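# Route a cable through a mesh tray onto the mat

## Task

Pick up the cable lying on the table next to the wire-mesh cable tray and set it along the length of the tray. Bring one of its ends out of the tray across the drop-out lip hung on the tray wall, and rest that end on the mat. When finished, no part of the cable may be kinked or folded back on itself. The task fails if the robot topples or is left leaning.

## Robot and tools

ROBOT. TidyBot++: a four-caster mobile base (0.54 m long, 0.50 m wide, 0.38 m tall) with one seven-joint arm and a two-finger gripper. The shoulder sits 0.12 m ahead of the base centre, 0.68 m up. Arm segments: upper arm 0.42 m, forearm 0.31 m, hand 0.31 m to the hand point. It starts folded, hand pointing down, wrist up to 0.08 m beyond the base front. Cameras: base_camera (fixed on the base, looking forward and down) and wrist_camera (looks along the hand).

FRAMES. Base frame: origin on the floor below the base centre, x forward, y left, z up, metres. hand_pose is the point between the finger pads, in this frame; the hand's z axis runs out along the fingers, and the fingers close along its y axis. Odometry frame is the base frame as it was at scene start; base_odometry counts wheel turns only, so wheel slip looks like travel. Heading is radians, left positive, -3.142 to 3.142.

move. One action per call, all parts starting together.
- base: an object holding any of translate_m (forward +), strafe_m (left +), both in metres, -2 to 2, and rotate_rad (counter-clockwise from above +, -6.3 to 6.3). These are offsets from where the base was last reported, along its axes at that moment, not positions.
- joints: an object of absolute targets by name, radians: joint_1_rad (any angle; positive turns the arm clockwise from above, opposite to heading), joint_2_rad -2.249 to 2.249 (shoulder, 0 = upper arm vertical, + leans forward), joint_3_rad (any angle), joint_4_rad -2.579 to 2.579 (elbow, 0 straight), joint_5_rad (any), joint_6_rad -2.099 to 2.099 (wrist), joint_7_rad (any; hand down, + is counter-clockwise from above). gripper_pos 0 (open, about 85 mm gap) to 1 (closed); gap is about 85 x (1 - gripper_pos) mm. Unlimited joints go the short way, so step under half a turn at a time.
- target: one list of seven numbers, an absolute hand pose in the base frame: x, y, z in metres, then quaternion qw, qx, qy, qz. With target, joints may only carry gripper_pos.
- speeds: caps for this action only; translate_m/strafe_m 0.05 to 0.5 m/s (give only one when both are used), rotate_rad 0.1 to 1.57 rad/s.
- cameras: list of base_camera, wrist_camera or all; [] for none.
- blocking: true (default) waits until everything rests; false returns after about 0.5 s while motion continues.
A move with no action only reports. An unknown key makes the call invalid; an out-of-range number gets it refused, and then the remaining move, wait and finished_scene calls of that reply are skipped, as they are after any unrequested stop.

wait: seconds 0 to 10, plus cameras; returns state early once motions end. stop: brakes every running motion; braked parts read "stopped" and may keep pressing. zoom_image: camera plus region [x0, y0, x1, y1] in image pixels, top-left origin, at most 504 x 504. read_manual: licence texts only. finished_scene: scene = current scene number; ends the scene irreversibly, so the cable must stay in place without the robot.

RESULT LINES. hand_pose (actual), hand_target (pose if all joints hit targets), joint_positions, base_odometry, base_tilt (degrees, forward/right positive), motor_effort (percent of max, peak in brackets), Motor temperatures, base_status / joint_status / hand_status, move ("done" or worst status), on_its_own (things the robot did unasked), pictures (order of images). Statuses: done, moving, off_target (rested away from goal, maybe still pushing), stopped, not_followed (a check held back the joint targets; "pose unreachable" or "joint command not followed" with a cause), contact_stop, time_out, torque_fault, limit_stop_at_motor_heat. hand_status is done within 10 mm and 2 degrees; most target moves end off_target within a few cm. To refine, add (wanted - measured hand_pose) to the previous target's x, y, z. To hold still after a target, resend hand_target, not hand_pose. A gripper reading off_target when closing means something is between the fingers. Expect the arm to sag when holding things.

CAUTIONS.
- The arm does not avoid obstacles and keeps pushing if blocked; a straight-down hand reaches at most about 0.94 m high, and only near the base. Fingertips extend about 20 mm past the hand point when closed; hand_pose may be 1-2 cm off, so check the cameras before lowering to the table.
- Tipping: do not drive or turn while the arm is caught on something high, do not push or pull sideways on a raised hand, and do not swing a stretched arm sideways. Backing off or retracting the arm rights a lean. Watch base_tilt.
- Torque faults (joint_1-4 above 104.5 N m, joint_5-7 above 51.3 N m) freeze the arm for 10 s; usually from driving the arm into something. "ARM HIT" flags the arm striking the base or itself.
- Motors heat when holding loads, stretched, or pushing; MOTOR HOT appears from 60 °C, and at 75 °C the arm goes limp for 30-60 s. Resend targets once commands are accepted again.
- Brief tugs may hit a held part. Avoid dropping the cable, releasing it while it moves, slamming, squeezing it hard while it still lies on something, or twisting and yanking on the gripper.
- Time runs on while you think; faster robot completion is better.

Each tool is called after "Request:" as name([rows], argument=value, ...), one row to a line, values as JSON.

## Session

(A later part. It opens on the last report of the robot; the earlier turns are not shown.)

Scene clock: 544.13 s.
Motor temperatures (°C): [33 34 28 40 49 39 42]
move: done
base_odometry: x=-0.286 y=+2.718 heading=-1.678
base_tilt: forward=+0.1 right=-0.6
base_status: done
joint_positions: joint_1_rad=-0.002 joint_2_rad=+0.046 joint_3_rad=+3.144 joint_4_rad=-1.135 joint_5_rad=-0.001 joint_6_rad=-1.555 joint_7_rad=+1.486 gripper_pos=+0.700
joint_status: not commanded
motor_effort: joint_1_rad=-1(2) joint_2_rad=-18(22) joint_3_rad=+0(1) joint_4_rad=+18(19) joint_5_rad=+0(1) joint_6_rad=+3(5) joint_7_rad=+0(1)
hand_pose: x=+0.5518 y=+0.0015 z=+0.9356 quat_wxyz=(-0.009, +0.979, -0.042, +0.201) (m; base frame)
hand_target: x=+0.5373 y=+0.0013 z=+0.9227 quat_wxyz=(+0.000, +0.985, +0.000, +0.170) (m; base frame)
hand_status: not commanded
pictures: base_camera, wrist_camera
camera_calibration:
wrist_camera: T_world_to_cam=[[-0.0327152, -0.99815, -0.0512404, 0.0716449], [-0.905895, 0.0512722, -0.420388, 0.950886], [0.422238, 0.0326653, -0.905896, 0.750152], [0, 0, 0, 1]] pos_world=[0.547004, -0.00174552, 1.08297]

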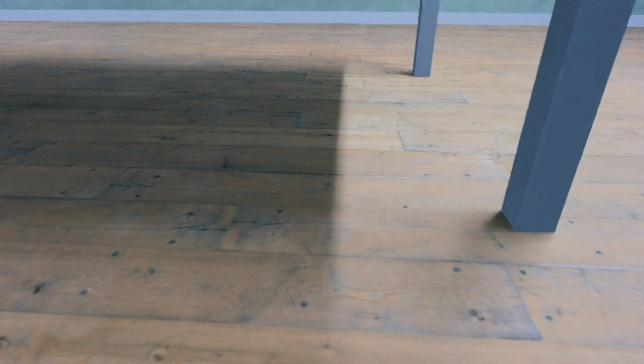

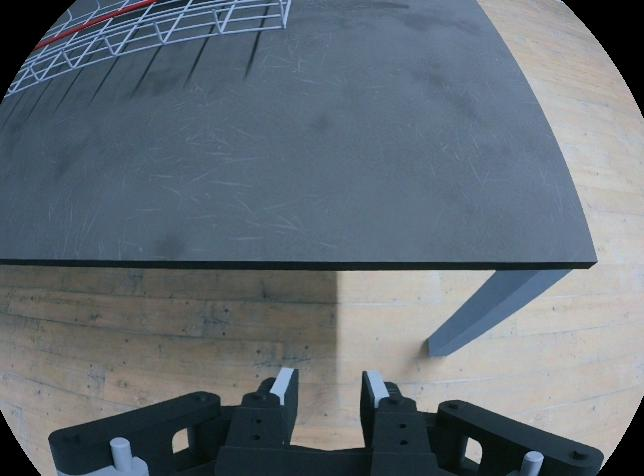

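Request:
move(base={"strafe_m":-0.97}, cameras=[])

Request:
move(base={"translate_m":2.0}, cameras=[])

Request:
move(base={"translate_m":0.4,"rotate_rad":3.128}, cameras=["wrist_camera","base_camera"])

Scene clock: 558.53 s.
Motor temperatures (°C): [33 34 28 40 49 38 42]
move: done
base_odometry: x=-1.250 y=+2.823 heading=-1.679
base_tilt: forward=+0.1 right=-0.5
base_status: done
joint_positions: joint_1_rad=-0.001 joint_2_rad=+0.046 joint_3_rad=+3.144 joint_4_rad=-1.135 joint_5_rad=-0.001 joint_6_rad=-1.555 joint_7_rad=+1.486 gripper_pos=+0.700
joint_status: not commanded
motor_effort: joint_1_rad=-1(2) joint_2_rad=-18(19) joint_3_rad=+0(3) joint_4_rad=+18(19) joint_5_rad=+1(2) joint_6_rad=+4(5) joint_7_rad=-1(1)
hand_pose: x=+0.5519 y=+0.0012 z=+0.9355 quat_wxyz=(-0.009, +0.979, -0.042, +0.201) (m; base frame)
hand_target: x=+0.5373 y=+0.0013 z=+0.9227 quat_wxyz=(+0.000, +0.985, +0.000, +0.170) (m; base frame)
hand_status: not commanded
pictures: none
No camera images: "cameras" was empty.

Scene clock: 563.87 s.
Motor temperatures (°C): [33 34 28 40 49 38 42]
move: done
base_odometry: x=-1.466 y=+0.834 heading=-1.679
base_tilt: forward=+0.1 right=-0.6
base_status: done
joint_positions: joint_1_rad=-0.001 joint_2_rad=+0.054 joint_3_rad=+3.144 joint_4_rad=-1.135 joint_5_rad=-0.001 joint_6_rad=-1.556 joint_7_rad=+1.486 gripper_pos=+0.700
joint_status: not commanded
motor_effort: joint_1_rad=-1(1) joint_2_rad=-19(21) joint_3_rad=+0(1) joint_4_rad=+18(19) joint_5_rad=+0(1) joint_6_rad=+4(5) joint_7_rad=+0(1)
hand_pose: x=+0.5538 y=+0.0012 z=+0.9321 quat_wxyz=(-0.009, +0.979, -0.042, +0.197) (m; base frame)
hand_target: x=+0.5373 y=+0.0013 z=+0.9227 quat_wxyz=(+0.000, +0.985, +0.000, +0.170) (m; base frame)
hand_status: not commanded
pictures: none
No camera images: "cameras" was empty.

Scene clock: 567.50 s.
Motor temperatures (°C): [33 34 28 40 49 38 42]
move: done
base_odometry: x=-1.509 y=+0.436 heading=+1.448
base_tilt: forward=+0.1 right=-0.6
base_status: done
joint_positions: joint_1_rad=+0.000 joint_2_rad=+0.059 joint_3_rad=+3.144 joint_4_rad=-1.135 joint_5_rad=-0.001 joint_6_rad=-1.556 joint_7_rad=+1.486 gripper_pos=+0.700
joint_status: not commanded
motor_effort: joint_1_rad=+0(4) joint_2_rad=-19(22) joint_3_rad=+0(2) joint_4_rad=+18(19) joint_5_rad=+0(1) joint_6_rad=+4(5) joint_7_rad=-1(2)
hand_pose: x=+0.5551 y=+0.0010 z=+0.9298 quat_wxyz=(-0.009, +0.980, -0.042, +0.194) (m; base frame)
hand_target: x=+0.5373 y=+0.0013 z=+0.9227 quat_wxyz=(+0.000, +0.985, +0.000, +0.170) (m; base frame)
hand_status: not commanded
pictures: base_camera, wrist_camera
camera_calibration:
wrist_camera: T_world_to_cam=[[-0.0343558, -0.99812, -0.0507641, 0.071484], [-0.911523, 0.0521224, -0.407933, 0.942919], [0.409812, 0.0322578, -0.9116, 0.755714], [0, 0, 0, 1]] pos_world=[0.552248, -0.00217535, 1.07718]

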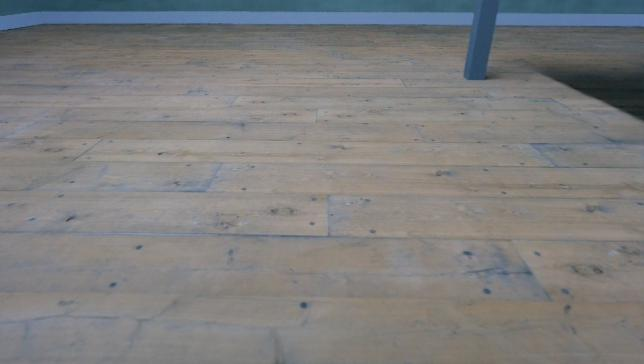

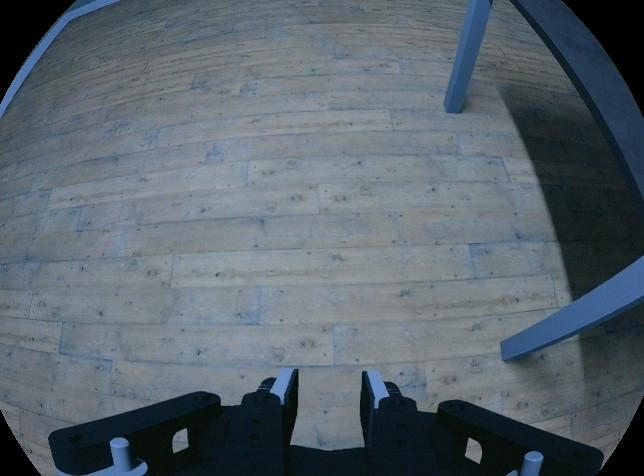

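Request:
move(base={"strafe_m":-1.03}, cameras=["wrist_camera"])

Scene clock: 577.30 s.
Motor temperatures (°C): [33 34 28 40 49 38 42]
move: done
base_odometry: x=-0.487 y=+0.310 heading=+1.449
base_tilt: forward=+0.1 right=-0.5
base_status: done
joint_positions: joint_1_rad=+0.000 joint_2_rad=+0.059 joint_3_rad=+3.143 joint_4_rad=-1.135 joint_5_rad=-0.001 joint_6_rad=-1.556 joint_7_rad=+1.486 gripper_pos=+0.700
joint_status: not commanded
motor_effort: joint_1_rad=+0(3) joint_2_rad=-19(19) joint_3_rad=+1(2) joint_4_rad=+17(19) joint_5_rad=+0(1) joint_6_rad=+4(4) joint_7_rad=+0(1)
hand_pose: x=+0.5551 y=+0.0011 z=+0.9298 quat_wxyz=(-0.009, +0.980, -0.042, +0.194) (m; base frame)
hand_target: x=+0.5373 y=+0.0013 z=+0.9227 quat_wxyz=(+0.000, +0.985, +0.000, +0.170) (m; base frame)
hand_status: not commanded
pictures: wrist_camera
camera_calibration:
wrist_camera: T_world_to_cam=[[-0.0342083, -0.998123, -0.0507877, 0.0714824], [-0.911519, 0.0519983, -0.407958, 0.942932], [0.409834, 0.0323383, -0.911587, 0.755704], [0, 0, 0, 1]] pos_world=[0.552233, -0.00212091, 1.0772]

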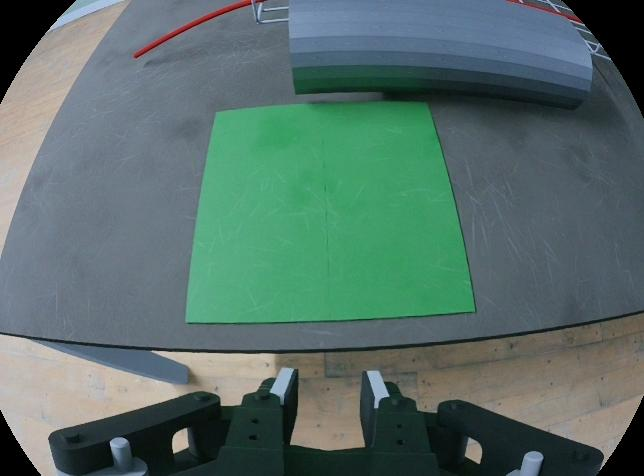

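Request:
move(base={"translate_m":0.40,"strafe_m":0.10}, joints={"joint_1_rad":-0.33,"joint_2_rad":0.1,"joint_4_rad":-1.1,"joint_6_rad":-1.5,"joint_7_rad":3.14}, cameras=["wrist_camera"])

Scene clock: 598.37 s.
Motor temperatures (°C): [33 34 28 40 49 38 42]
move: done
base_odometry: x=-0.537 y=+0.720 heading=+1.449
base_tilt: forward=+0.2 right=-0.6
base_status: done
joint_positions: joint_1_rad=-0.323 joint_2_rad=+0.105 joint_3_rad=+3.143 joint_4_rad=-1.124 joint_5_rad=-0.001 joint_6_rad=-1.549 joint_7_rad=+3.052 gripper_pos=+0.700
joint_status: all done
motor_effort: joint_1_rad=+0(3) joint_2_rad=-20(24) joint_3_rad=+0(1) joint_4_rad=+18(19) joint_5_rad=+0(1) joint_6_rad=+4(5) joint_7_rad=+0(2)
hand_pose: x=+0.5466 y=+0.1442 z=+0.9148 quat_wxyz=(+0.099, +0.610, +0.771, +0.152) (m; base frame)
hand_target: x=+0.5614 y=+0.1529 z=+0.9330 quat_wxyz=(+0.127, +0.568, +0.793, +0.178) (m; base frame)
hand_status: not commanded
pictures: wrist_camera
camera_calibration:
wrist_camera: T_world_to_cam=[[0.913049, 0.24729, 0.32433, -0.8272], [0.276868, -0.959724, -0.0476791, 0.0883737], [0.299476, 0.13333, -0.944742, 0.816909], [0, 0, 0, 1]] pos_world=[0.486161, 0.180454, 1.04427]

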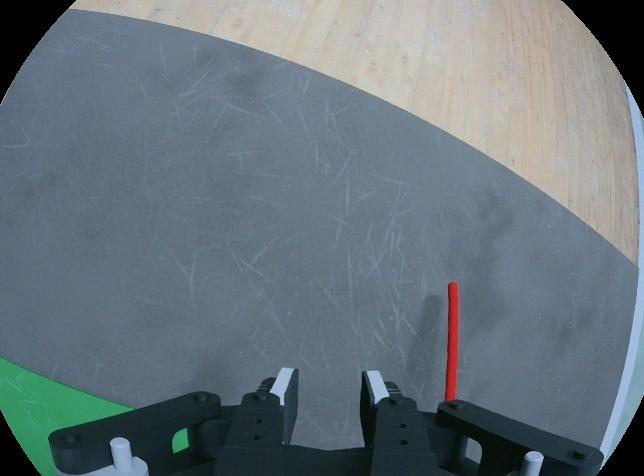

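Request:
move(joints={"joint_1_rad":-0.29,"joint_2_rad":0.43,"joint_4_rad":-0.965,"joint_6_rad":-1.17,"joint_7_rad":3.14,"gripper_pos":0.4}, cameras=["wrist_camera"])

Scene clock: 611.57 s.
Motor temperatures (°C): [33 34 28 40 49 38 42]
move: done
base_odometry: x=-0.537 y=+0.720 heading=+1.449
base_tilt: forward=+0.1 right=-0.6
base_status: not commanded
joint_positions: joint_1_rad=-0.301 joint_2_rad=+0.437 joint_3_rad=+3.143 joint_4_rad=-0.988 joint_5_rad=-0.001 joint_6_rad=-1.229 joint_7_rad=+3.055 gripper_pos=+0.400
joint_status: all done
motor_effort: joint_1_rad=+0(2) joint_2_rad=-33(37) joint_3_rad=+0(1) joint_4_rad=+20(21) joint_5_rad=+0(0) joint_6_rad=+4(5) joint_7_rad=+0(2)
hand_pose: x=+0.7250 y=+0.1893 z=+0.8341 quat_wxyz=(+0.135, +0.609, +0.755, +0.201) (m; base frame)
hand_target: x=+0.7459 y=+0.1885 z=+0.8583 quat_wxyz=(+0.170, +0.573, +0.768, +0.228) (m; base frame)
hand_status: not commanded
pictures: wrist_camera
camera_calibration:
wrist_camera: T_world_to_cam=[[0.87213, 0.21651, 0.438763, -1.03509], [0.264475, -0.963071, -0.0504639, 0.0904092], [0.411635, 0.160053, -0.897185, 0.555192], [0, 0, 0, 1]] pos_world=[0.650285, 0.222318, 0.956832]

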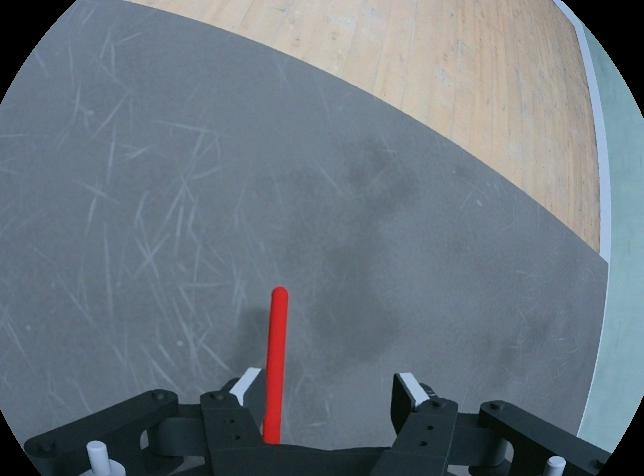

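Request:
move(joints={"joint_1_rad":-0.33,"joint_2_rad":0.40,"joint_4_rad":-1.17,"joint_6_rad":-1.0,"gripper_pos":0.3})

Scene clock: 644.60 s.
Motor temperatures (°C): [33 34 28 40 49 38 42]
move: done
base_odometry: x=-0.537 y=+0.720 heading=+1.449
base_tilt: forward=+0.1 right=-0.6
base_status: not commanded
joint_positions: joint_1_rad=-0.320 joint_2_rad=+0.414 joint_3_rad=+3.143 joint_4_rad=-1.153 joint_5_rad=-0.001 joint_6_rad=-1.060 joint_7_rad=+3.055 gripper_pos=+0.300
joint_status: all done
motor_effort: joint_1_rad=-1(2) joint_2_rad=-33(35) joint_3_rad=+1(1) joint_4_rad=+19(21) joint_5_rad=+0(0) joint_6_rad=+4(6) joint_7_rad=-1(1)
hand_pose: x=+0.7233 y=+0.2013 z=+0.7971 quat_wxyz=(+0.140, +0.600, +0.759, +0.212) (m; base frame)
hand_target: x=+0.7303 y=+0.2108 z=+0.8078 quat_wxyz=(+0.164, +0.558, +0.780, +0.230) (m; base frame)
hand_status: not commanded
pictures: base_camera, wrist_camera
camera_calibration:
wrist_camera: T_world_to_cam=[[0.856745, 0.229166, 0.462029, -1.02988], [0.283759, -0.957525, -0.0512437, 0.0860605], [0.430662, 0.175008, -0.885383, 0.494591], [0, 0, 0, 1]] pos_world=[0.644921, 0.231862, 0.918147]

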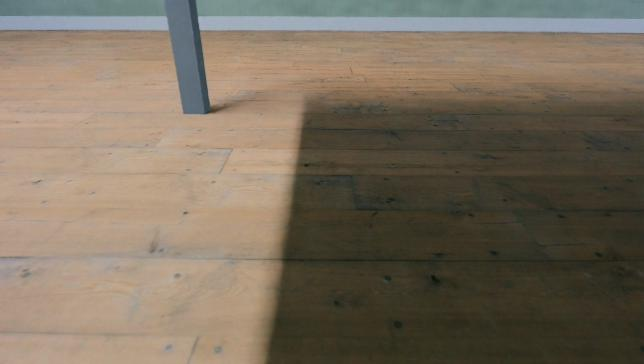

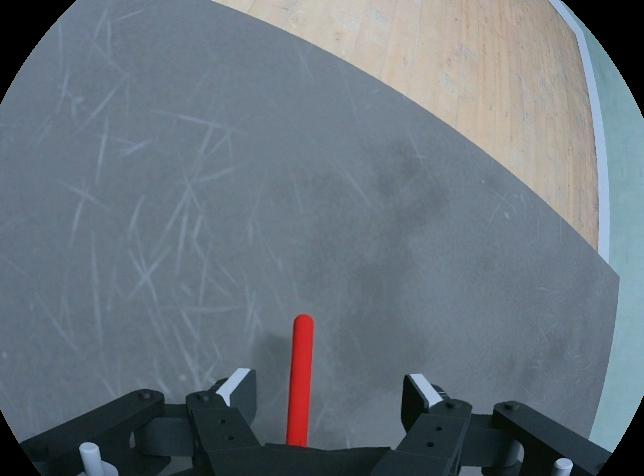

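Request:
move(joints={"joint_2_rad":0.41,"joint_4_rad":-1.318,"joint_6_rad":-0.84})

Scene clock: 652.03 s.
Motor temperatures (°C): [33 34 28 40 49 38 42]
move: done
base_odometry: x=-0.537 y=+0.720 heading=+1.449
base_tilt: forward=+0.1 right=-0.6
base_status: not commanded
joint_positions: joint_1_rad=-0.320 joint_2_rad=+0.413 joint_3_rad=+3.143 joint_4_rad=-1.299 joint_5_rad=-0.001 joint_6_rad=-0.901 joint_7_rad=+3.056 gripper_pos=+0.300
joint_status: all done
motor_effort: joint_1_rad=+0(1) joint_2_rad=-33(35) joint_3_rad=+0(1) joint_4_rad=+19(21) joint_5_rad=+0(0) joint_6_rad=+4(5) joint_7_rad=+0(1)
hand_pose: x=+0.7236 y=+0.2013 z=+0.7540 quat_wxyz=(+0.144, +0.599, +0.757, +0.218) (m; base frame)
hand_target: x=+0.7308 y=+0.2110 z=+0.7570 quat_wxyz=(+0.164, +0.558, +0.780, +0.230) (m; base frame)
hand_status: not commanded
pictures: base_camera, wrist_camera
camera_calibration:
wrist_camera: T_world_to_cam=[[0.850456, 0.226963, 0.474566, -1.01473], [0.284299, -0.957345, -0.0516296, 0.0836572], [0.442605, 0.178827, -0.878705, 0.441871], [0, 0, 0, 1]] pos_world=[0.643622, 0.231376, 0.874148]

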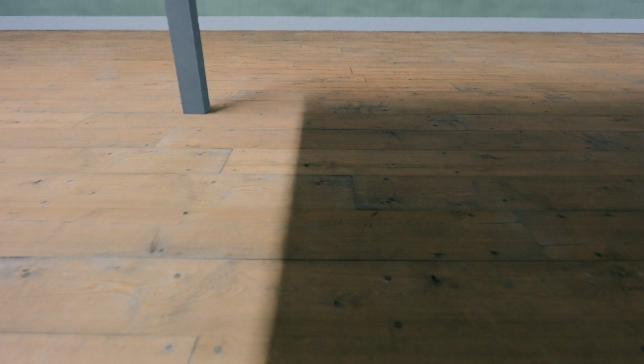

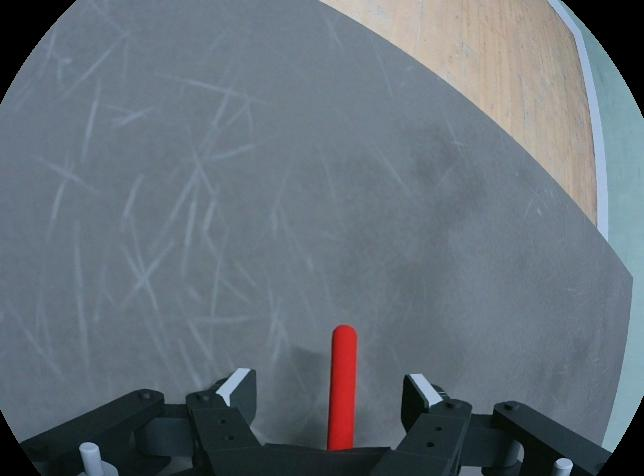

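Request:
move(joints={"gripper_pos":0.96})

Request:
move(joints={"joint_2_rad":0.35,"joint_4_rad":-1.0,"joint_6_rad":-1.35})

Scene clock: 660.23 s.
Motor temperatures (°C): [33 34 28 40 49 38 42]
move: off_target
base_odometry: x=-0.537 y=+0.720 heading=+1.449
base_tilt: forward=+0.1 right=-0.6
base_status: not commanded
joint_positions: joint_1_rad=-0.320 joint_2_rad=+0.413 joint_3_rad=+3.143 joint_4_rad=-1.299 joint_5_rad=-0.001 joint_6_rad=-0.898 joint_7_rad=+3.056 gripper_pos=+0.921
joint_status: gripper_pos off_target (ended at +0.921, target +0.960)
motor_effort: joint_1_rad=-2(3) joint_2_rad=-32(33) joint_3_rad=-1(2) joint_4_rad=+20(20) joint_5_rad=-1(1) joint_6_rad=+4(5) joint_7_rad=+0(1)
hand_pose: x=+0.7245 y=+0.2016 z=+0.7545 quat_wxyz=(+0.144, +0.599, +0.757, +0.220) (m; base frame)
hand_target: x=+0.7308 y=+0.2110 z=+0.7570 quat_wxyz=(+0.164, +0.558, +0.780, +0.230) (m; base frame)
hand_status: not commanded
pictures: base_camera, wrist_camera
camera_calibration:
wrist_camera: T_world_to_cam=[[0.848942, 0.226462, 0.477506, -1.01679], [0.284461, -0.957291, -0.051729, 0.0836575], [0.445397, 0.179747, -0.877105, 0.43849], [0, 0, 0, 1]] pos_world=[0.644095, 0.231531, 0.874452]

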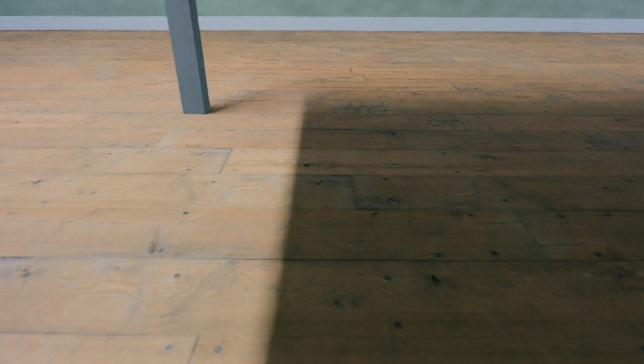

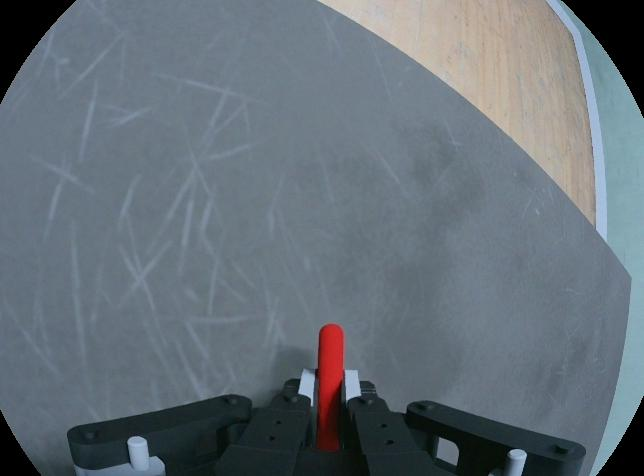

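Scene clock: 662.00 s.
Motor temperatures (°C): [33 34 28 40 49 38 42]
move: done
base_odometry: x=-0.537 y=+0.720 heading=+1.449
base_tilt: forward=+0.1 right=-0.6
base_status: not commanded
joint_positions: joint_1_rad=-0.328 joint_2_rad=+0.354 joint_3_rad=+3.143 joint_4_rad=-1.020 joint_5_rad=-0.001 joint_6_rad=-1.294 joint_7_rad=+3.056 gripper_pos=+0.921
joint_status: all done
motor_effort: joint_1_rad=+0(3) joint_2_rad=-30(36) joint_3_rad=+1(2) joint_4_rad=+19(22) joint_5_rad=+1(2) joint_6_rad=+3(6) joint_7_rad=+0(1)
hand_pose: x=+0.6831 y=+0.1928 z=+0.8608 quat_wxyz=(+0.128, +0.600, +0.765, +0.196) (m; base frame)
hand_target: x=+0.6711 y=+0.1905 z=+0.8645 quat_wxyz=(+0.127, +0.568, +0.793, +0.178) (m; base frame)
hand_status: not commanded
pictures: base_camera, wrist_camera
camera_calibration:
wrist_camera: T_world_to_cam=[[0.872183, 0.241636, 0.425333, -1.00432], [0.289229, -0.955953, -0.0500031, 0.087454], [0.394516, 0.166631, -0.903654, 0.611843], [0, 0, 0, 1]] pos_world=[0.609274, 0.22433, 0.984437]

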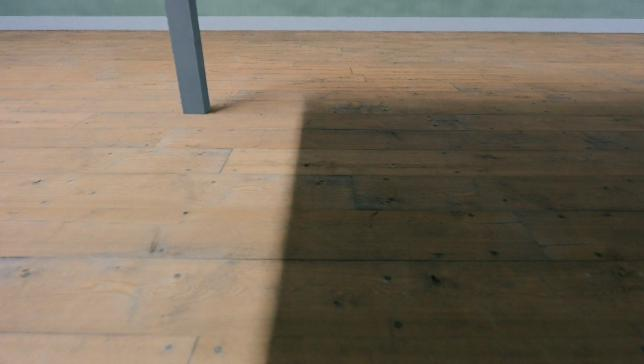

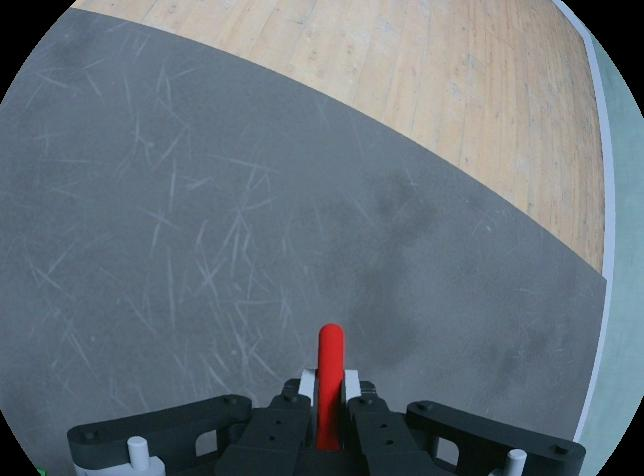

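Request:
move(joints={"joint_1_rad":-0.23,"joint_2_rad":0.204,"joint_4_rad":-0.92,"joint_6_rad":-1.84,"joint_7_rad":3.9})

Request:
move(joints={"joint_1_rad":0.15,"joint_2_rad":0.057,"joint_4_rad":-1.06,"joint_6_rad":-1.98,"joint_7_rad":4.9})

Scene clock: 677.57 s.
Motor temperatures (°C): [33 34 28 40 49 38 42]
move: done
base_odometry: x=-0.537 y=+0.720 heading=+1.449
base_tilt: forward=+0.2 right=-0.6
base_status: not commanded
joint_positions: joint_1_rad=-0.237 joint_2_rad=+0.205 joint_3_rad=+3.143 joint_4_rad=-0.941 joint_5_rad=-0.001 joint_6_rad=-1.786 joint_7_rad=+3.812 gripper_pos=+0.921
joint_status: all done
motor_effort: joint_1_rad=-1(2) joint_2_rad=-23(34) joint_3_rad=-1(2) joint_4_rad=+18(20) joint_5_rad=+0(2) joint_6_rad=+2(4) joint_7_rad=+0(2)
hand_pose: x=+0.5431 y=+0.1036 z=+0.9188 quat_wxyz=(+0.088, +0.324, +0.940, +0.056) (m; base frame)
hand_target: x=+0.5313 y=+0.0979 z=+0.9233 quat_wxyz=(+0.077, +0.286, +0.954, +0.044) (m; base frame)
hand_status: not commanded
pictures: base_camera, wrist_camera
camera_calibration:
wrist_camera: T_world_to_cam=[[0.578478, 0.805934, 0.125833, -0.509065], [0.80001, -0.59067, 0.105322, -0.412366], [0.159208, 0.0397415, -0.986445, 0.951325], [0, 0, 0, 1]] pos_world=[0.472921, 0.128893, 1.04592]

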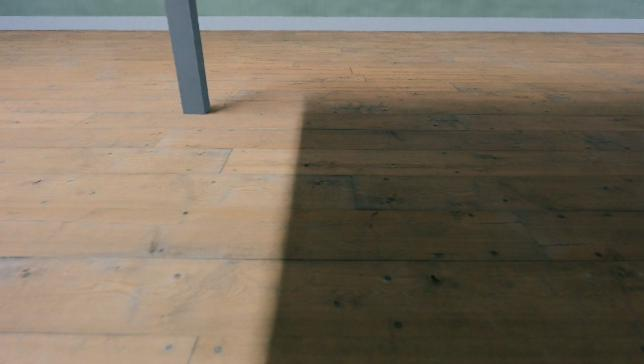

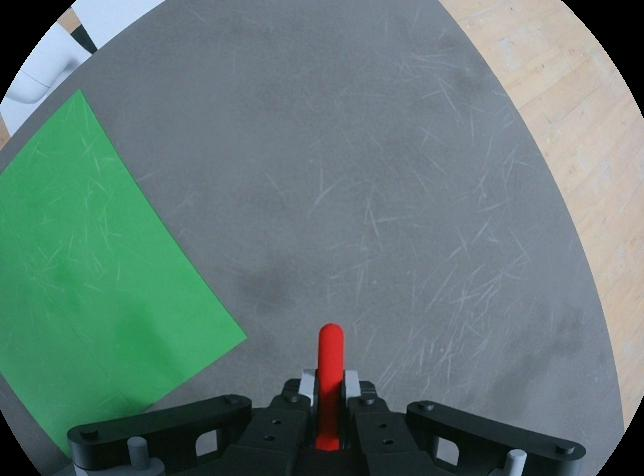

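Scene clock: 679.53 s.
Motor temperatures (°C): [33 34 28 40 49 38 42]
move: done
base_odometry: x=-0.537 y=+0.720 heading=+1.449
base_tilt: forward=+0.1 right=-0.6
base_status: not commanded
joint_positions: joint_1_rad=+0.140 joint_2_rad=+0.068 joint_3_rad=+3.143 joint_4_rad=-1.040 joint_5_rad=-0.001 joint_6_rad=-1.928 joint_7_rad=+4.812 gripper_pos=+0.921
joint_status: all done
motor_effort: joint_1_rad=-1(2) joint_2_rad=-17(25) joint_3_rad=+0(2) joint_4_rad=+16(18) joint_5_rad=+0(1) joint_6_rad=+2(3) joint_7_rad=+0(1)
hand_pose: x=+0.4583 y=-0.0466 z=+0.9323 quat_wxyz=(+0.052, +0.021, +0.998, -0.006) (m; base frame)
hand_target: x=+0.4360 y=-0.0466 z=+0.9287 quat_wxyz=(+0.022, -0.019, +1.000, -0.004) (m; base frame)
hand_status: not commanded
pictures: base_camera, wrist_camera
camera_calibration:
wrist_camera: T_world_to_cam=[[0.0104152, 0.998888, -0.0459797, 0.0888153], [0.997143, -0.00693474, 0.0752153, -0.469699], [0.0748128, -0.0466317, -0.996107, 1.02786], [0, 0, 0, 1]] pos_world=[0.390535, -0.0440431, 1.06327]

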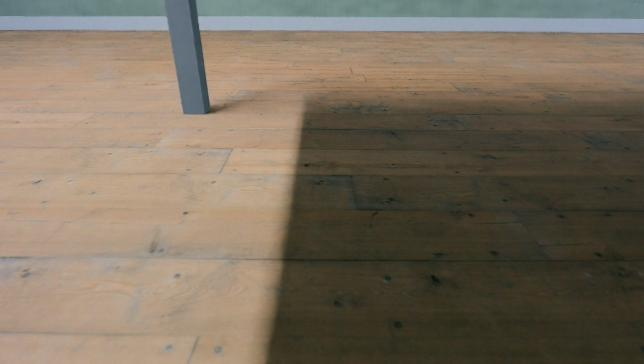

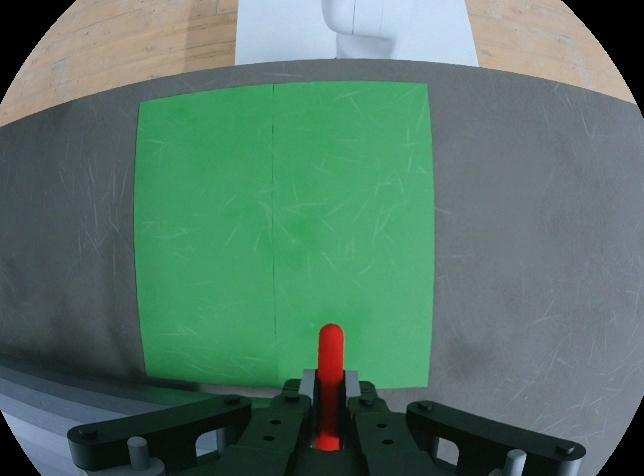

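Request:
move(joints={"joint_1_rad":0.54,"joint_2_rad":0.057,"joint_4_rad":-1.06,"joint_6_rad":-1.99,"joint_7_rad":5.3})

Scene clock: 691.90 s.
Motor temperatures (°C): [33 34 28 40 49 38 42]
move: done
base_odometry: x=-0.537 y=+0.720 heading=+1.449
base_tilt: forward=+0.1 right=-0.6
base_status: not commanded
joint_positions: joint_1_rad=+0.528 joint_2_rad=+0.068 joint_3_rad=+3.143 joint_4_rad=-1.041 joint_5_rad=-0.001 joint_6_rad=-1.940 joint_7_rad=+5.214 gripper_pos=+0.921
joint_status: all done
motor_effort: joint_1_rad=+0(2) joint_2_rad=-17(18) joint_3_rad=+1(2) joint_4_rad=+16(17) joint_5_rad=+0(1) joint_6_rad=+1(3) joint_7_rad=+0(2)
hand_pose: x=+0.4121 y=-0.1697 z=+0.9318 quat_wxyz=(+0.041, +0.014, +0.999, -0.022) (m; base frame)
hand_target: x=+0.3918 y=-0.1620 z=+0.9286 quat_wxyz=(+0.015, -0.024, +1.000, -0.009) (m; base frame)
hand_status: not commanded
pictures: base_camera, wrist_camera
camera_calibration:
wrist_camera: T_world_to_cam=[[-0.00345398, 0.996829, -0.0794928, 0.248858], [0.998654, 0.00755298, 0.0513216, -0.400412], [0.0517593, -0.0792085, -0.995513, 1.02848], [0, 0, 0, 1]] pos_world=[0.347499, -0.16358, 1.0642]

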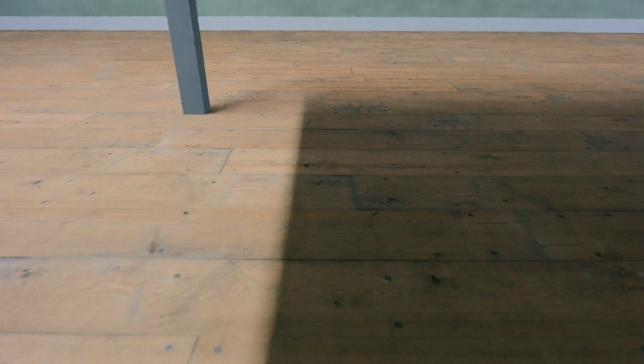

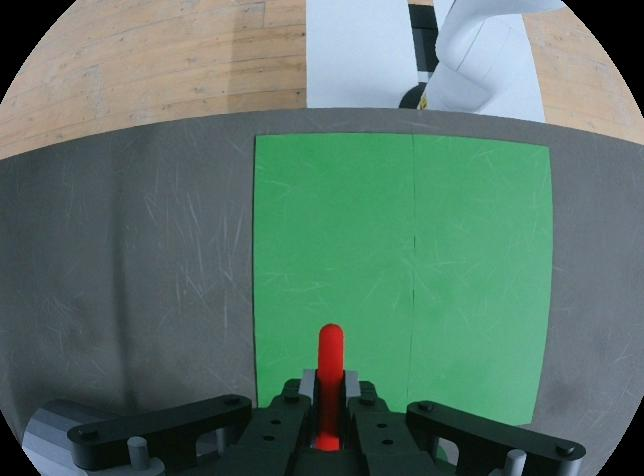

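Request:
move(joints={"joint_1_rad":0.55,"joint_2_rad":-0.018,"joint_4_rad":-1.57,"joint_6_rad":-1.56,"joint_7_rad":5.33})

Scene clock: 699.00 s.
Motor temperatures (°C): [33 34 28 40 49 38 42]
move: done
base_odometry: x=-0.537 y=+0.720 heading=+1.449
base_tilt: forward=+0.1 right=-0.6
base_status: not commanded
joint_positions: joint_1_rad=+0.536 joint_2_rad=-0.004 joint_3_rad=+3.143 joint_4_rad=-1.549 joint_5_rad=-0.001 joint_6_rad=-1.620 joint_7_rad=+5.245 gripper_pos=+0.921
joint_status: all done
motor_effort: joint_1_rad=+0(1) joint_2_rad=-15(17) joint_3_rad=+1(1) joint_4_rad=+17(18) joint_5_rad=+0(1) joint_6_rad=+0(2) joint_7_rad=+0(1)
hand_pose: x=+0.3821 y=-0.1549 z=+0.7994 quat_wxyz=(-0.010, +0.002, +1.000, +0.007) (m; base frame)
hand_target: x=+0.3891 y=-0.1640 z=+0.7973 quat_wxyz=(+0.012, -0.034, +0.999, -0.008) (m; base frame)
hand_status: not commanded
pictures: base_camera, wrist_camera
camera_calibration:
wrist_camera: T_world_to_cam=[[-0.0310836, 0.999332, -0.0192223, 0.186196], [0.998381, 0.0301259, -0.0482525, -0.280549], [-0.0476412, -0.020691, -0.99865, 0.948908], [0, 0, 0, 1]] pos_world=[0.331089, -0.157986, 0.937669]

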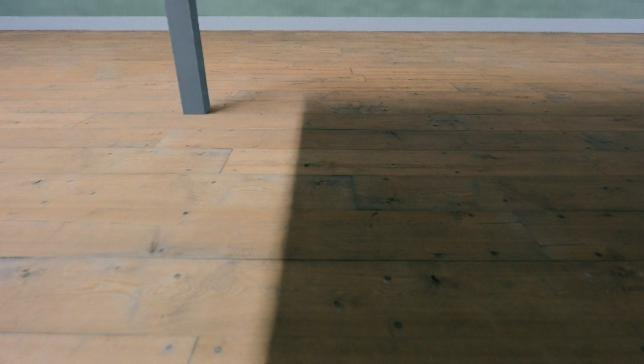

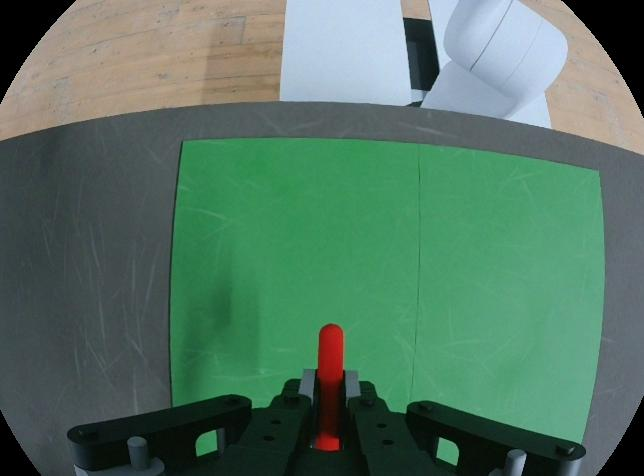

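Request:
move(joints={"joint_2_rad":0.012,"joint_4_rad":-1.74,"joint_6_rad":-1.36})

Scene clock: 708.13 s.
Motor temperatures (°C): [33 34 28 40 49 38 42]
move: done
base_odometry: x=-0.537 y=+0.720 heading=+1.449
base_tilt: forward=+0.1 right=-0.6
base_status: not commanded
joint_positions: joint_1_rad=+0.537 joint_2_rad=+0.004 joint_3_rad=+3.143 joint_4_rad=-1.718 joint_5_rad=-0.001 joint_6_rad=-1.421 joint_7_rad=+5.246 gripper_pos=+0.921
joint_status: all done
motor_effort: joint_1_rad=+0(1) joint_2_rad=-14(15) joint_3_rad=+0(1) joint_4_rad=+17(17) joint_5_rad=+0(1) joint_6_rad=+1(2) joint_7_rad=+0(1)
hand_pose: x=+0.3877 y=-0.1585 z=+0.7438 quat_wxyz=(+0.000, +0.003, +1.000, +0.001) (m; base frame)
hand_target: x=+0.3955 y=-0.1679 z=+0.7347 quat_wxyz=(+0.012, -0.034, +0.999, -0.008) (m; base frame)
hand_status: not commanded
pictures: base_camera, wrist_camera
camera_calibration:
wrist_camera: T_world_to_cam=[[-0.0301766, 0.999059, -0.0311539, 0.197456], [0.999133, 0.0292549, -0.0296305, -0.302979], [-0.0286912, -0.032021, -0.999075, 0.884752], [0, 0, 0, 1]] pos_world=[0.334059, -0.160075, 0.881108]

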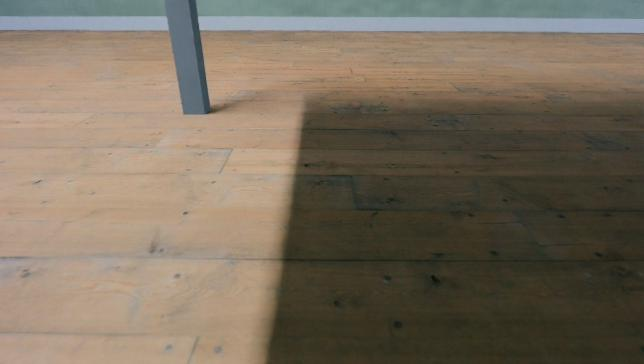

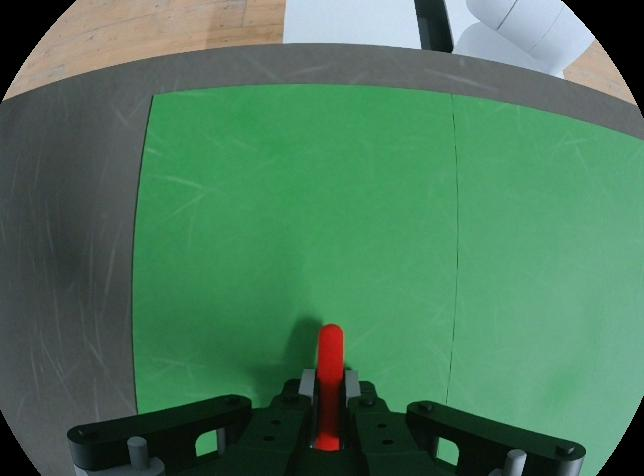

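Request:
move(joints={"joint_2_rad":0.018,"joint_4_rad":-1.755}, cameras=[])

Request:
move(joints={"gripper_pos":0.8}, cameras=["wrist_camera"])

Request:
move(joints={"gripper_pos":0.4}, cameras=["wrist_camera"])

Scene clock: 714.40 s.
Motor temperatures (°C): [33 34 28 40 49 38 42]
move: done
base_odometry: x=-0.537 y=+0.720 heading=+1.449
base_tilt: forward=+0.1 right=-0.6
base_status: not commanded
joint_positions: joint_1_rad=+0.537 joint_2_rad=+0.004 joint_3_rad=+3.143 joint_4_rad=-1.721 joint_5_rad=-0.001 joint_6_rad=-1.417 joint_7_rad=+5.246 gripper_pos=+0.921
joint_status: all done
motor_effort: joint_1_rad=+0(1) joint_2_rad=-12(15) joint_3_rad=+1(1) joint_4_rad=+13(17) joint_5_rad=+1(1) joint_6_rad=+0(2) joint_7_rad=-1(1)
hand_pose: x=+0.3878 y=-0.1586 z=+0.7432 quat_wxyz=(+0.000, +0.003, +1.000, +0.001) (m; base frame)
hand_target: x=+0.3910 y=-0.1652 z=+0.7281 quat_wxyz=(+0.004, -0.034, +0.999, -0.002) (m; base frame)
hand_status: not commanded
pictures: none
No camera images: "cameras" was empty.

Scene clock: 715.00 s.
Motor temperatures (°C): [33 34 28 40 49 38 42]
move: done
base_odometry: x=-0.537 y=+0.720 heading=+1.449
base_tilt: forward=+0.2 right=-0.6
base_status: not commanded
joint_positions: joint_1_rad=+0.541 joint_2_rad=+0.004 joint_3_rad=+3.143 joint_4_rad=-1.722 joint_5_rad=-0.001 joint_6_rad=-1.413 joint_7_rad=+5.246 gripper_pos=+0.800
joint_status: all done
motor_effort: joint_1_rad=+0(1) joint_2_rad=-13(14) joint_3_rad=+1(1) joint_4_rad=+13(15) joint_5_rad=+1(1) joint_6_rad=+0(1) joint_7_rad=+0(1)
hand_pose: x=+0.3882 y=-0.1602 z=+0.7429 quat_wxyz=(+0.002, +0.005, +1.000, +0.000) (m; base frame)
hand_target: x=+0.3910 y=-0.1652 z=+0.7281 quat_wxyz=(+0.004, -0.034, +0.999, -0.002) (m; base frame)
hand_status: not commanded
pictures: wrist_camera
camera_calibration:
wrist_camera: T_world_to_cam=[[-0.0264197, 0.999079, -0.0338002, 0.19958], [0.999348, 0.0255644, -0.025491, -0.307187], [-0.0246034, -0.0344516, -0.999103, 0.881866], [0, 0, 0, 1]] pos_world=[0.333957, -0.161161, 0.879991]

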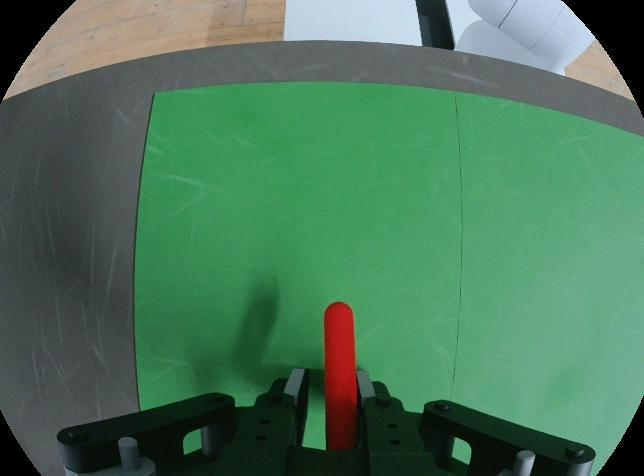

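Scene clock: 715.77 s.
Motor temperatures (°C): [33 34 28 40 49 38 42]
move: done
base_odometry: x=-0.537 y=+0.720 heading=+1.449
base_tilt: forward=+0.1 right=-0.6
base_status: not commanded
joint_positions: joint_1_rad=+0.541 joint_2_rad=+0.007 joint_3_rad=+3.143 joint_4_rad=-1.731 joint_5_rad=-0.001 joint_6_rad=-1.412 joint_7_rad=+5.246 gripper_pos=+0.400
joint_status: all done
motor_effort: joint_1_rad=-1(1) joint_2_rad=-14(15) joint_3_rad=+0(1) joint_4_rad=+16(16) joint_5_rad=+0(1) joint_6_rad=+0(1) joint_7_rad=+0(1)
hand_pose: x=+0.3855 y=-0.1587 z=+0.7390 quat_wxyz=(-0.003, +0.005, +1.000, +0.003) (m; base frame)
hand_target: x=+0.3910 y=-0.1652 z=+0.7281 quat_wxyz=(+0.004, -0.034, +0.999, -0.002) (m; base frame)
hand_status: not commanded
pictures: wrist_camera
camera_calibration:
wrist_camera: T_world_to_cam=[[-0.0261061, 0.999279, -0.0275687, 0.193265], [0.999063, 0.025128, -0.0352493, -0.297346], [-0.0345312, -0.0284631, -0.998998, 0.882697], [0, 0, 0, 1]] pos_world=[0.332593, -0.16053, 0.876659]

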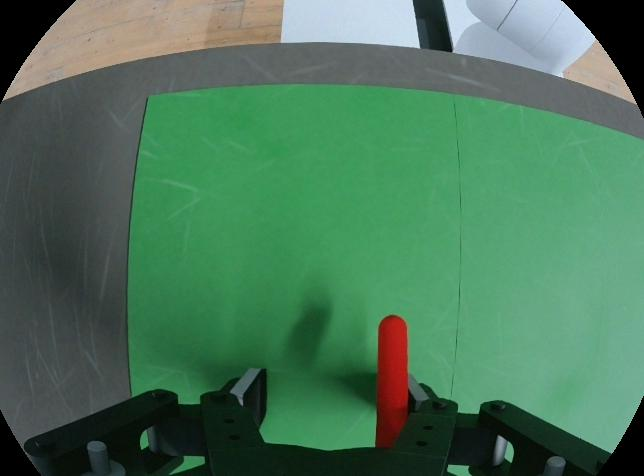

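Request:
move(joints={"gripper_pos":0.1}, cameras=["wrist_camera"])

Request:
move(joints={"joint_2_rad":-0.06,"joint_4_rad":-1.50,"joint_6_rad":-1.65}, cameras=["wrist_camera"])

Scene clock: 721.13 s.
Motor temperatures (°C): [33 34 28 40 49 38 42]
move: done
base_odometry: x=-0.537 y=+0.720 heading=+1.449
base_tilt: forward=+0.1 right=-0.6
base_status: not commanded
joint_positions: joint_1_rad=+0.541 joint_2_rad=+0.008 joint_3_rad=+3.143 joint_4_rad=-1.735 joint_5_rad=-0.001 joint_6_rad=-1.412 joint_7_rad=+5.246 gripper_pos=+0.100
joint_status: all done
motor_effort: joint_1_rad=+0(1) joint_2_rad=-15(16) joint_3_rad=+0(1) joint_4_rad=+17(17) joint_5_rad=+0(1) joint_6_rad=+0(1) joint_7_rad=-1(1)
hand_pose: x=+0.3845 y=-0.1581 z=+0.7375 quat_wxyz=(-0.005, +0.005, +1.000, +0.004) (m; base frame)
hand_target: x=+0.3910 y=-0.1652 z=+0.7281 quat_wxyz=(+0.004, -0.034, +0.999, -0.002) (m; base frame)
hand_status: not commanded
pictures: wrist_camera
camera_calibration:
wrist_camera: T_world_to_cam=[[-0.0262189, 0.999347, -0.0248634, 0.190648], [0.998902, 0.0252249, -0.0394835, -0.293211], [-0.0388305, -0.0258713, -0.998911, 0.883134], [0, 0, 0, 1]] pos_world=[0.33218, -0.16028, 0.875335]

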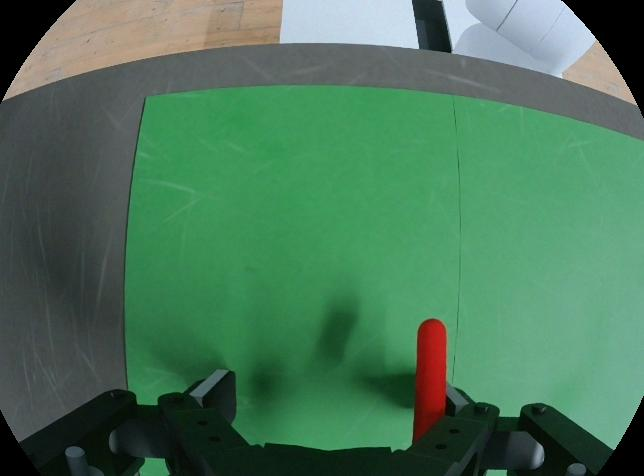

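Scene clock: 722.43 s.
Motor temperatures (°C): [33 34 28 40 49 38 42]
move: done
base_odometry: x=-0.537 y=+0.720 heading=+1.449
base_tilt: forward=+0.1 right=-0.5
base_status: not commanded
joint_positions: joint_1_rad=+0.541 joint_2_rad=-0.055 joint_3_rad=+3.143 joint_4_rad=-1.520 joint_5_rad=-0.001 joint_6_rad=-1.594 joint_7_rad=+5.246 gripper_pos=+0.100
joint_status: all done
motor_effort: joint_1_rad=+0(1) joint_2_rad=-14(17) joint_3_rad=+0(1) joint_4_rad=+17(18) joint_5_rad=+0(1) joint_6_rad=+1(1) joint_7_rad=+0(1)
hand_pose: x=+0.3897 y=-0.1613 z=+0.8246 quat_wxyz=(+0.035, +0.005, +0.999, -0.020) (m; base frame)
hand_target: x=+0.3776 y=-0.1570 z=+0.8319 quat_wxyz=(+0.022, -0.034, +0.999, -0.014) (m; base frame)
hand_status: not commanded
pictures: wrist_camera
camera_calibration:
wrist_camera: T_world_to_cam=[[-0.0223748, 0.996874, -0.0757766, 0.236184], [0.998848, 0.0255083, 0.0406394, -0.360888], [0.0424453, -0.0747801, -0.996296, 0.928588], [0, 0, 0, 1]] pos_world=[0.326342, -0.1568, 0.957713]

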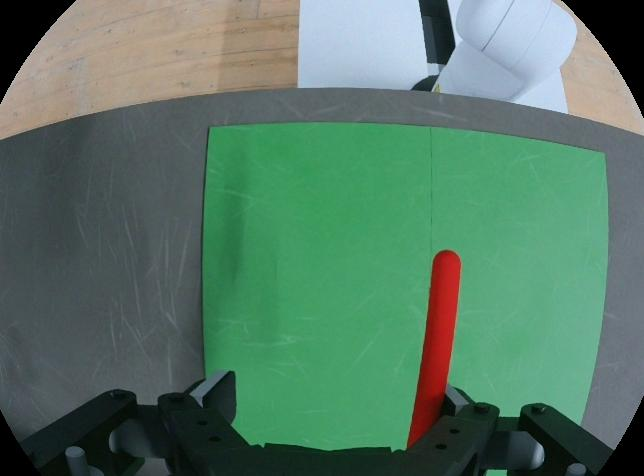

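Request:
move(joints={"joint_2_rad":0.05,"joint_4_rad":-1.10,"joint_6_rad":-1.90}, cameras=["wrist_camera"])

Request:
move(joints={"joint_1_rad":0.2}, cameras=["wrist_camera"])

Scene clock: 729.53 s.
Motor temperatures (°C): [33 33 28 40 49 38 42]
move: done
base_odometry: x=-0.537 y=+0.720 heading=+1.449
base_tilt: forward=+0.1 right=-0.6
base_status: not commanded
joint_positions: joint_1_rad=+0.541 joint_2_rad=+0.038 joint_3_rad=+3.143 joint_4_rad=-1.123 joint_5_rad=-0.001 joint_6_rad=-1.842 joint_7_rad=+5.246 gripper_pos=+0.100
joint_status: all done
motor_effort: joint_1_rad=-1(1) joint_2_rad=-16(17) joint_3_rad=+0(1) joint_4_rad=+16(19) joint_5_rad=+0(1) joint_6_rad=+1(2) joint_7_rad=+0(1)
hand_pose: x=+0.4173 y=-0.1780 z=+0.9191 quat_wxyz=(+0.060, +0.004, +0.998, -0.035) (m; base frame)
hand_target: x=+0.4065 y=-0.1747 z=+0.9205 quat_wxyz=(+0.038, -0.034, +0.998, -0.025) (m; base frame)
hand_status: not commanded
pictures: wrist_camera
camera_calibration:
wrist_camera: T_world_to_cam=[[-0.0183236, 0.994193, -0.106037, 0.286232], [0.995737, 0.0277342, 0.0879663, -0.433735], [0.0903964, -0.103973, -0.990464, 0.9897], [0, 0, 0, 1]] pos_world=[0.347666, -0.169639, 1.04877]

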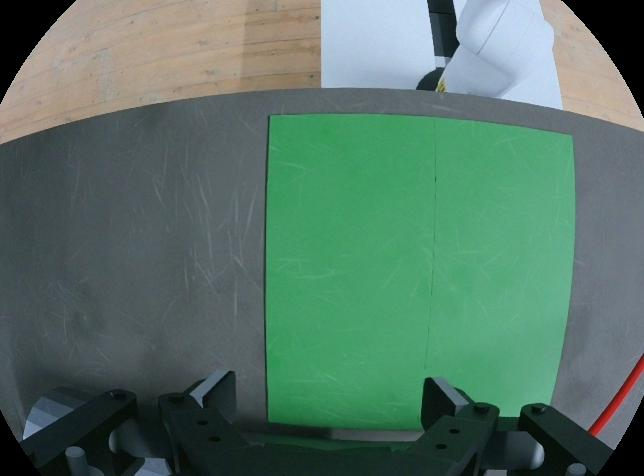

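Scene clock: 731.00 s.
Motor temperatures (°C): [33 33 28 40 49 38 42]
move: done
base_odometry: x=-0.537 y=+0.720 heading=+1.449
base_tilt: forward=+0.1 right=-0.6
base_status: not commanded
joint_positions: joint_1_rad=+0.210 joint_2_rad=+0.040 joint_3_rad=+3.143 joint_4_rad=-1.123 joint_5_rad=-0.001 joint_6_rad=-1.845 joint_7_rad=+5.246 gripper_pos=+0.100
joint_status: all done
motor_effort: joint_1_rad=-1(2) joint_2_rad=-16(17) joint_3_rad=+1(1) joint_4_rad=+16(17) joint_5_rad=+0(1) joint_6_rad=+2(2) joint_7_rad=+0(1)
hand_pose: x=+0.4584 y=-0.0713 z=+0.9185 quat_wxyz=(+0.063, -0.160, +0.985, -0.024) (m; base frame)
hand_target: x=+0.4490 y=-0.0655 z=+0.9205 quat_wxyz=(+0.042, -0.207, +0.977, -0.018) (m; base frame)
hand_status: not commanded
pictures: wrist_camera
camera_calibration:
wrist_camera: T_world_to_cam=[[-0.340844, 0.934375, -0.103776, 0.322348], [0.933043, 0.34973, 0.0843807, -0.422611], [0.115137, -0.068067, -0.991015, 0.988212], [0, 0, 0, 1]] pos_world=[0.390405, -0.0861297, 1.04845]

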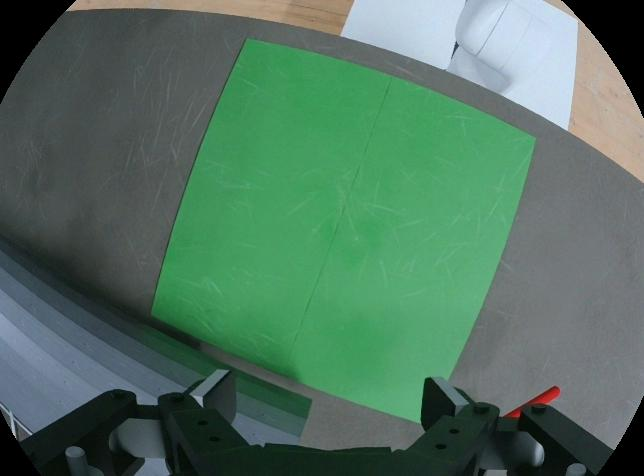

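Request:
move(joints={"joint_1_rad":-0.5,"joint_2_rad":0.0,"joint_4_rad":-1.15,"joint_6_rad":-1.7}, cameras=["wrist_camera"])

Request:
move(joints={"joint_1_rad":-0.2,"joint_2_rad":0.05,"joint_4_rad":-1.15,"joint_6_rad":-1.6,"joint_7_rad":7.9}, cameras=["wrist_camera"])

Scene clock: 761.43 s.
Motor temperatures (°C): [33 33 28 40 49 38 42]
move: done
base_odometry: x=-0.537 y=+0.720 heading=+1.449
base_tilt: forward=+0.1 right=-0.6
base_status: not commanded
joint_positions: joint_1_rad=-0.490 joint_2_rad=+0.014 joint_3_rad=+3.143 joint_4_rad=-1.128 joint_5_rad=-0.001 joint_6_rad=-1.758 joint_7_rad=+5.246 gripper_pos=+0.100
joint_status: all done
motor_effort: joint_1_rad=+0(2) joint_2_rad=-16(18) joint_3_rad=+0(2) joint_4_rad=+17(17) joint_5_rad=+0(1) joint_6_rad=+3(3) joint_7_rad=-1(1)
hand_pose: x=+0.4417 y=+0.1732 z=+0.9312 quat_wxyz=(+0.121, -0.485, +0.866, -0.002) (m; base frame)
hand_target: x=+0.4487 y=+0.1816 z=+0.9328 quat_wxyz=(+0.145, -0.525, +0.839, -0.009) (m; base frame)
hand_status: not commanded
pictures: wrist_camera
camera_calibration:
wrist_camera: T_world_to_cam=[[-0.84983, 0.50205, -0.160421, 0.441996], [0.476166, 0.861831, 0.174681, -0.46456], [0.225955, 0.0720617, -0.971469, 0.927997], [0, 0, 0, 1]] pos_world=[0.387143, 0.111595, 1.05357]

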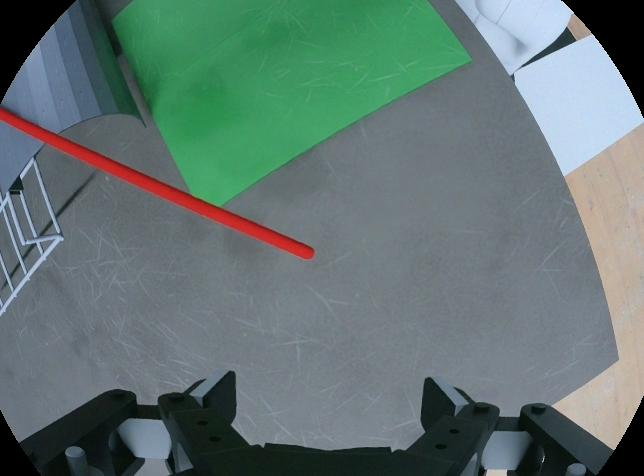

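Scene clock: 764.37 s.
Motor temperatures (°C): [33 33 28 40 49 38 42]
move: done
base_odometry: x=-0.537 y=+0.720 heading=+1.449
base_tilt: forward=+0.2 right=-0.6
base_status: not commanded
joint_positions: joint_1_rad=-0.209 joint_2_rad=+0.040 joint_3_rad=+3.143 joint_4_rad=-1.128 joint_5_rad=-0.001 joint_6_rad=-1.657 joint_7_rad=+7.815 gripper_pos=+0.100
joint_status: all done
motor_effort: joint_1_rad=-1(2) joint_2_rad=-17(18) joint_3_rad=+1(1) joint_4_rad=+17(18) joint_5_rad=+0(1) joint_6_rad=+3(4) joint_7_rad=+0(2)
hand_pose: x=+0.5128 y=+0.0847 z=+0.9296 quat_wxyz=(+0.020, -0.984, -0.083, -0.156) (m; base frame)
hand_target: x=+0.5287 y=+0.0844 z=+0.9226 quat_wxyz=(+0.013, -0.978, -0.121, -0.169) (m; base frame)
hand_status: not commanded
pictures: wrist_camera
camera_calibration:
wrist_camera: T_world_to_cam=[[0.213572, -0.976344, -0.0337412, 0.00873892], [-0.921594, -0.189897, -0.338531, 0.861112], [0.324115, 0.103397, -0.94035, 0.834822], [0, 0, 0, 1]] pos_world=[0.521151, 0.0857368, 1.07683]

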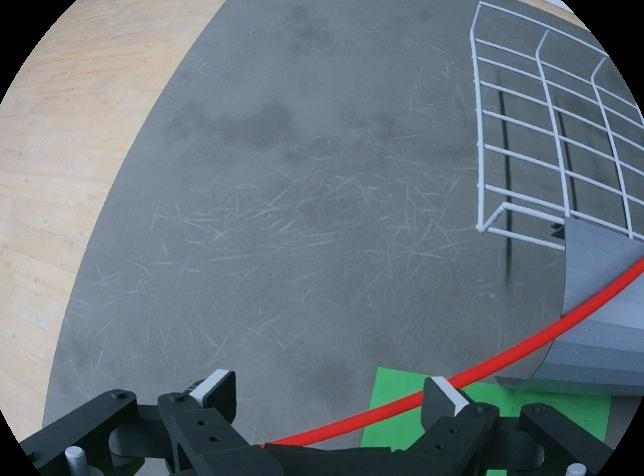

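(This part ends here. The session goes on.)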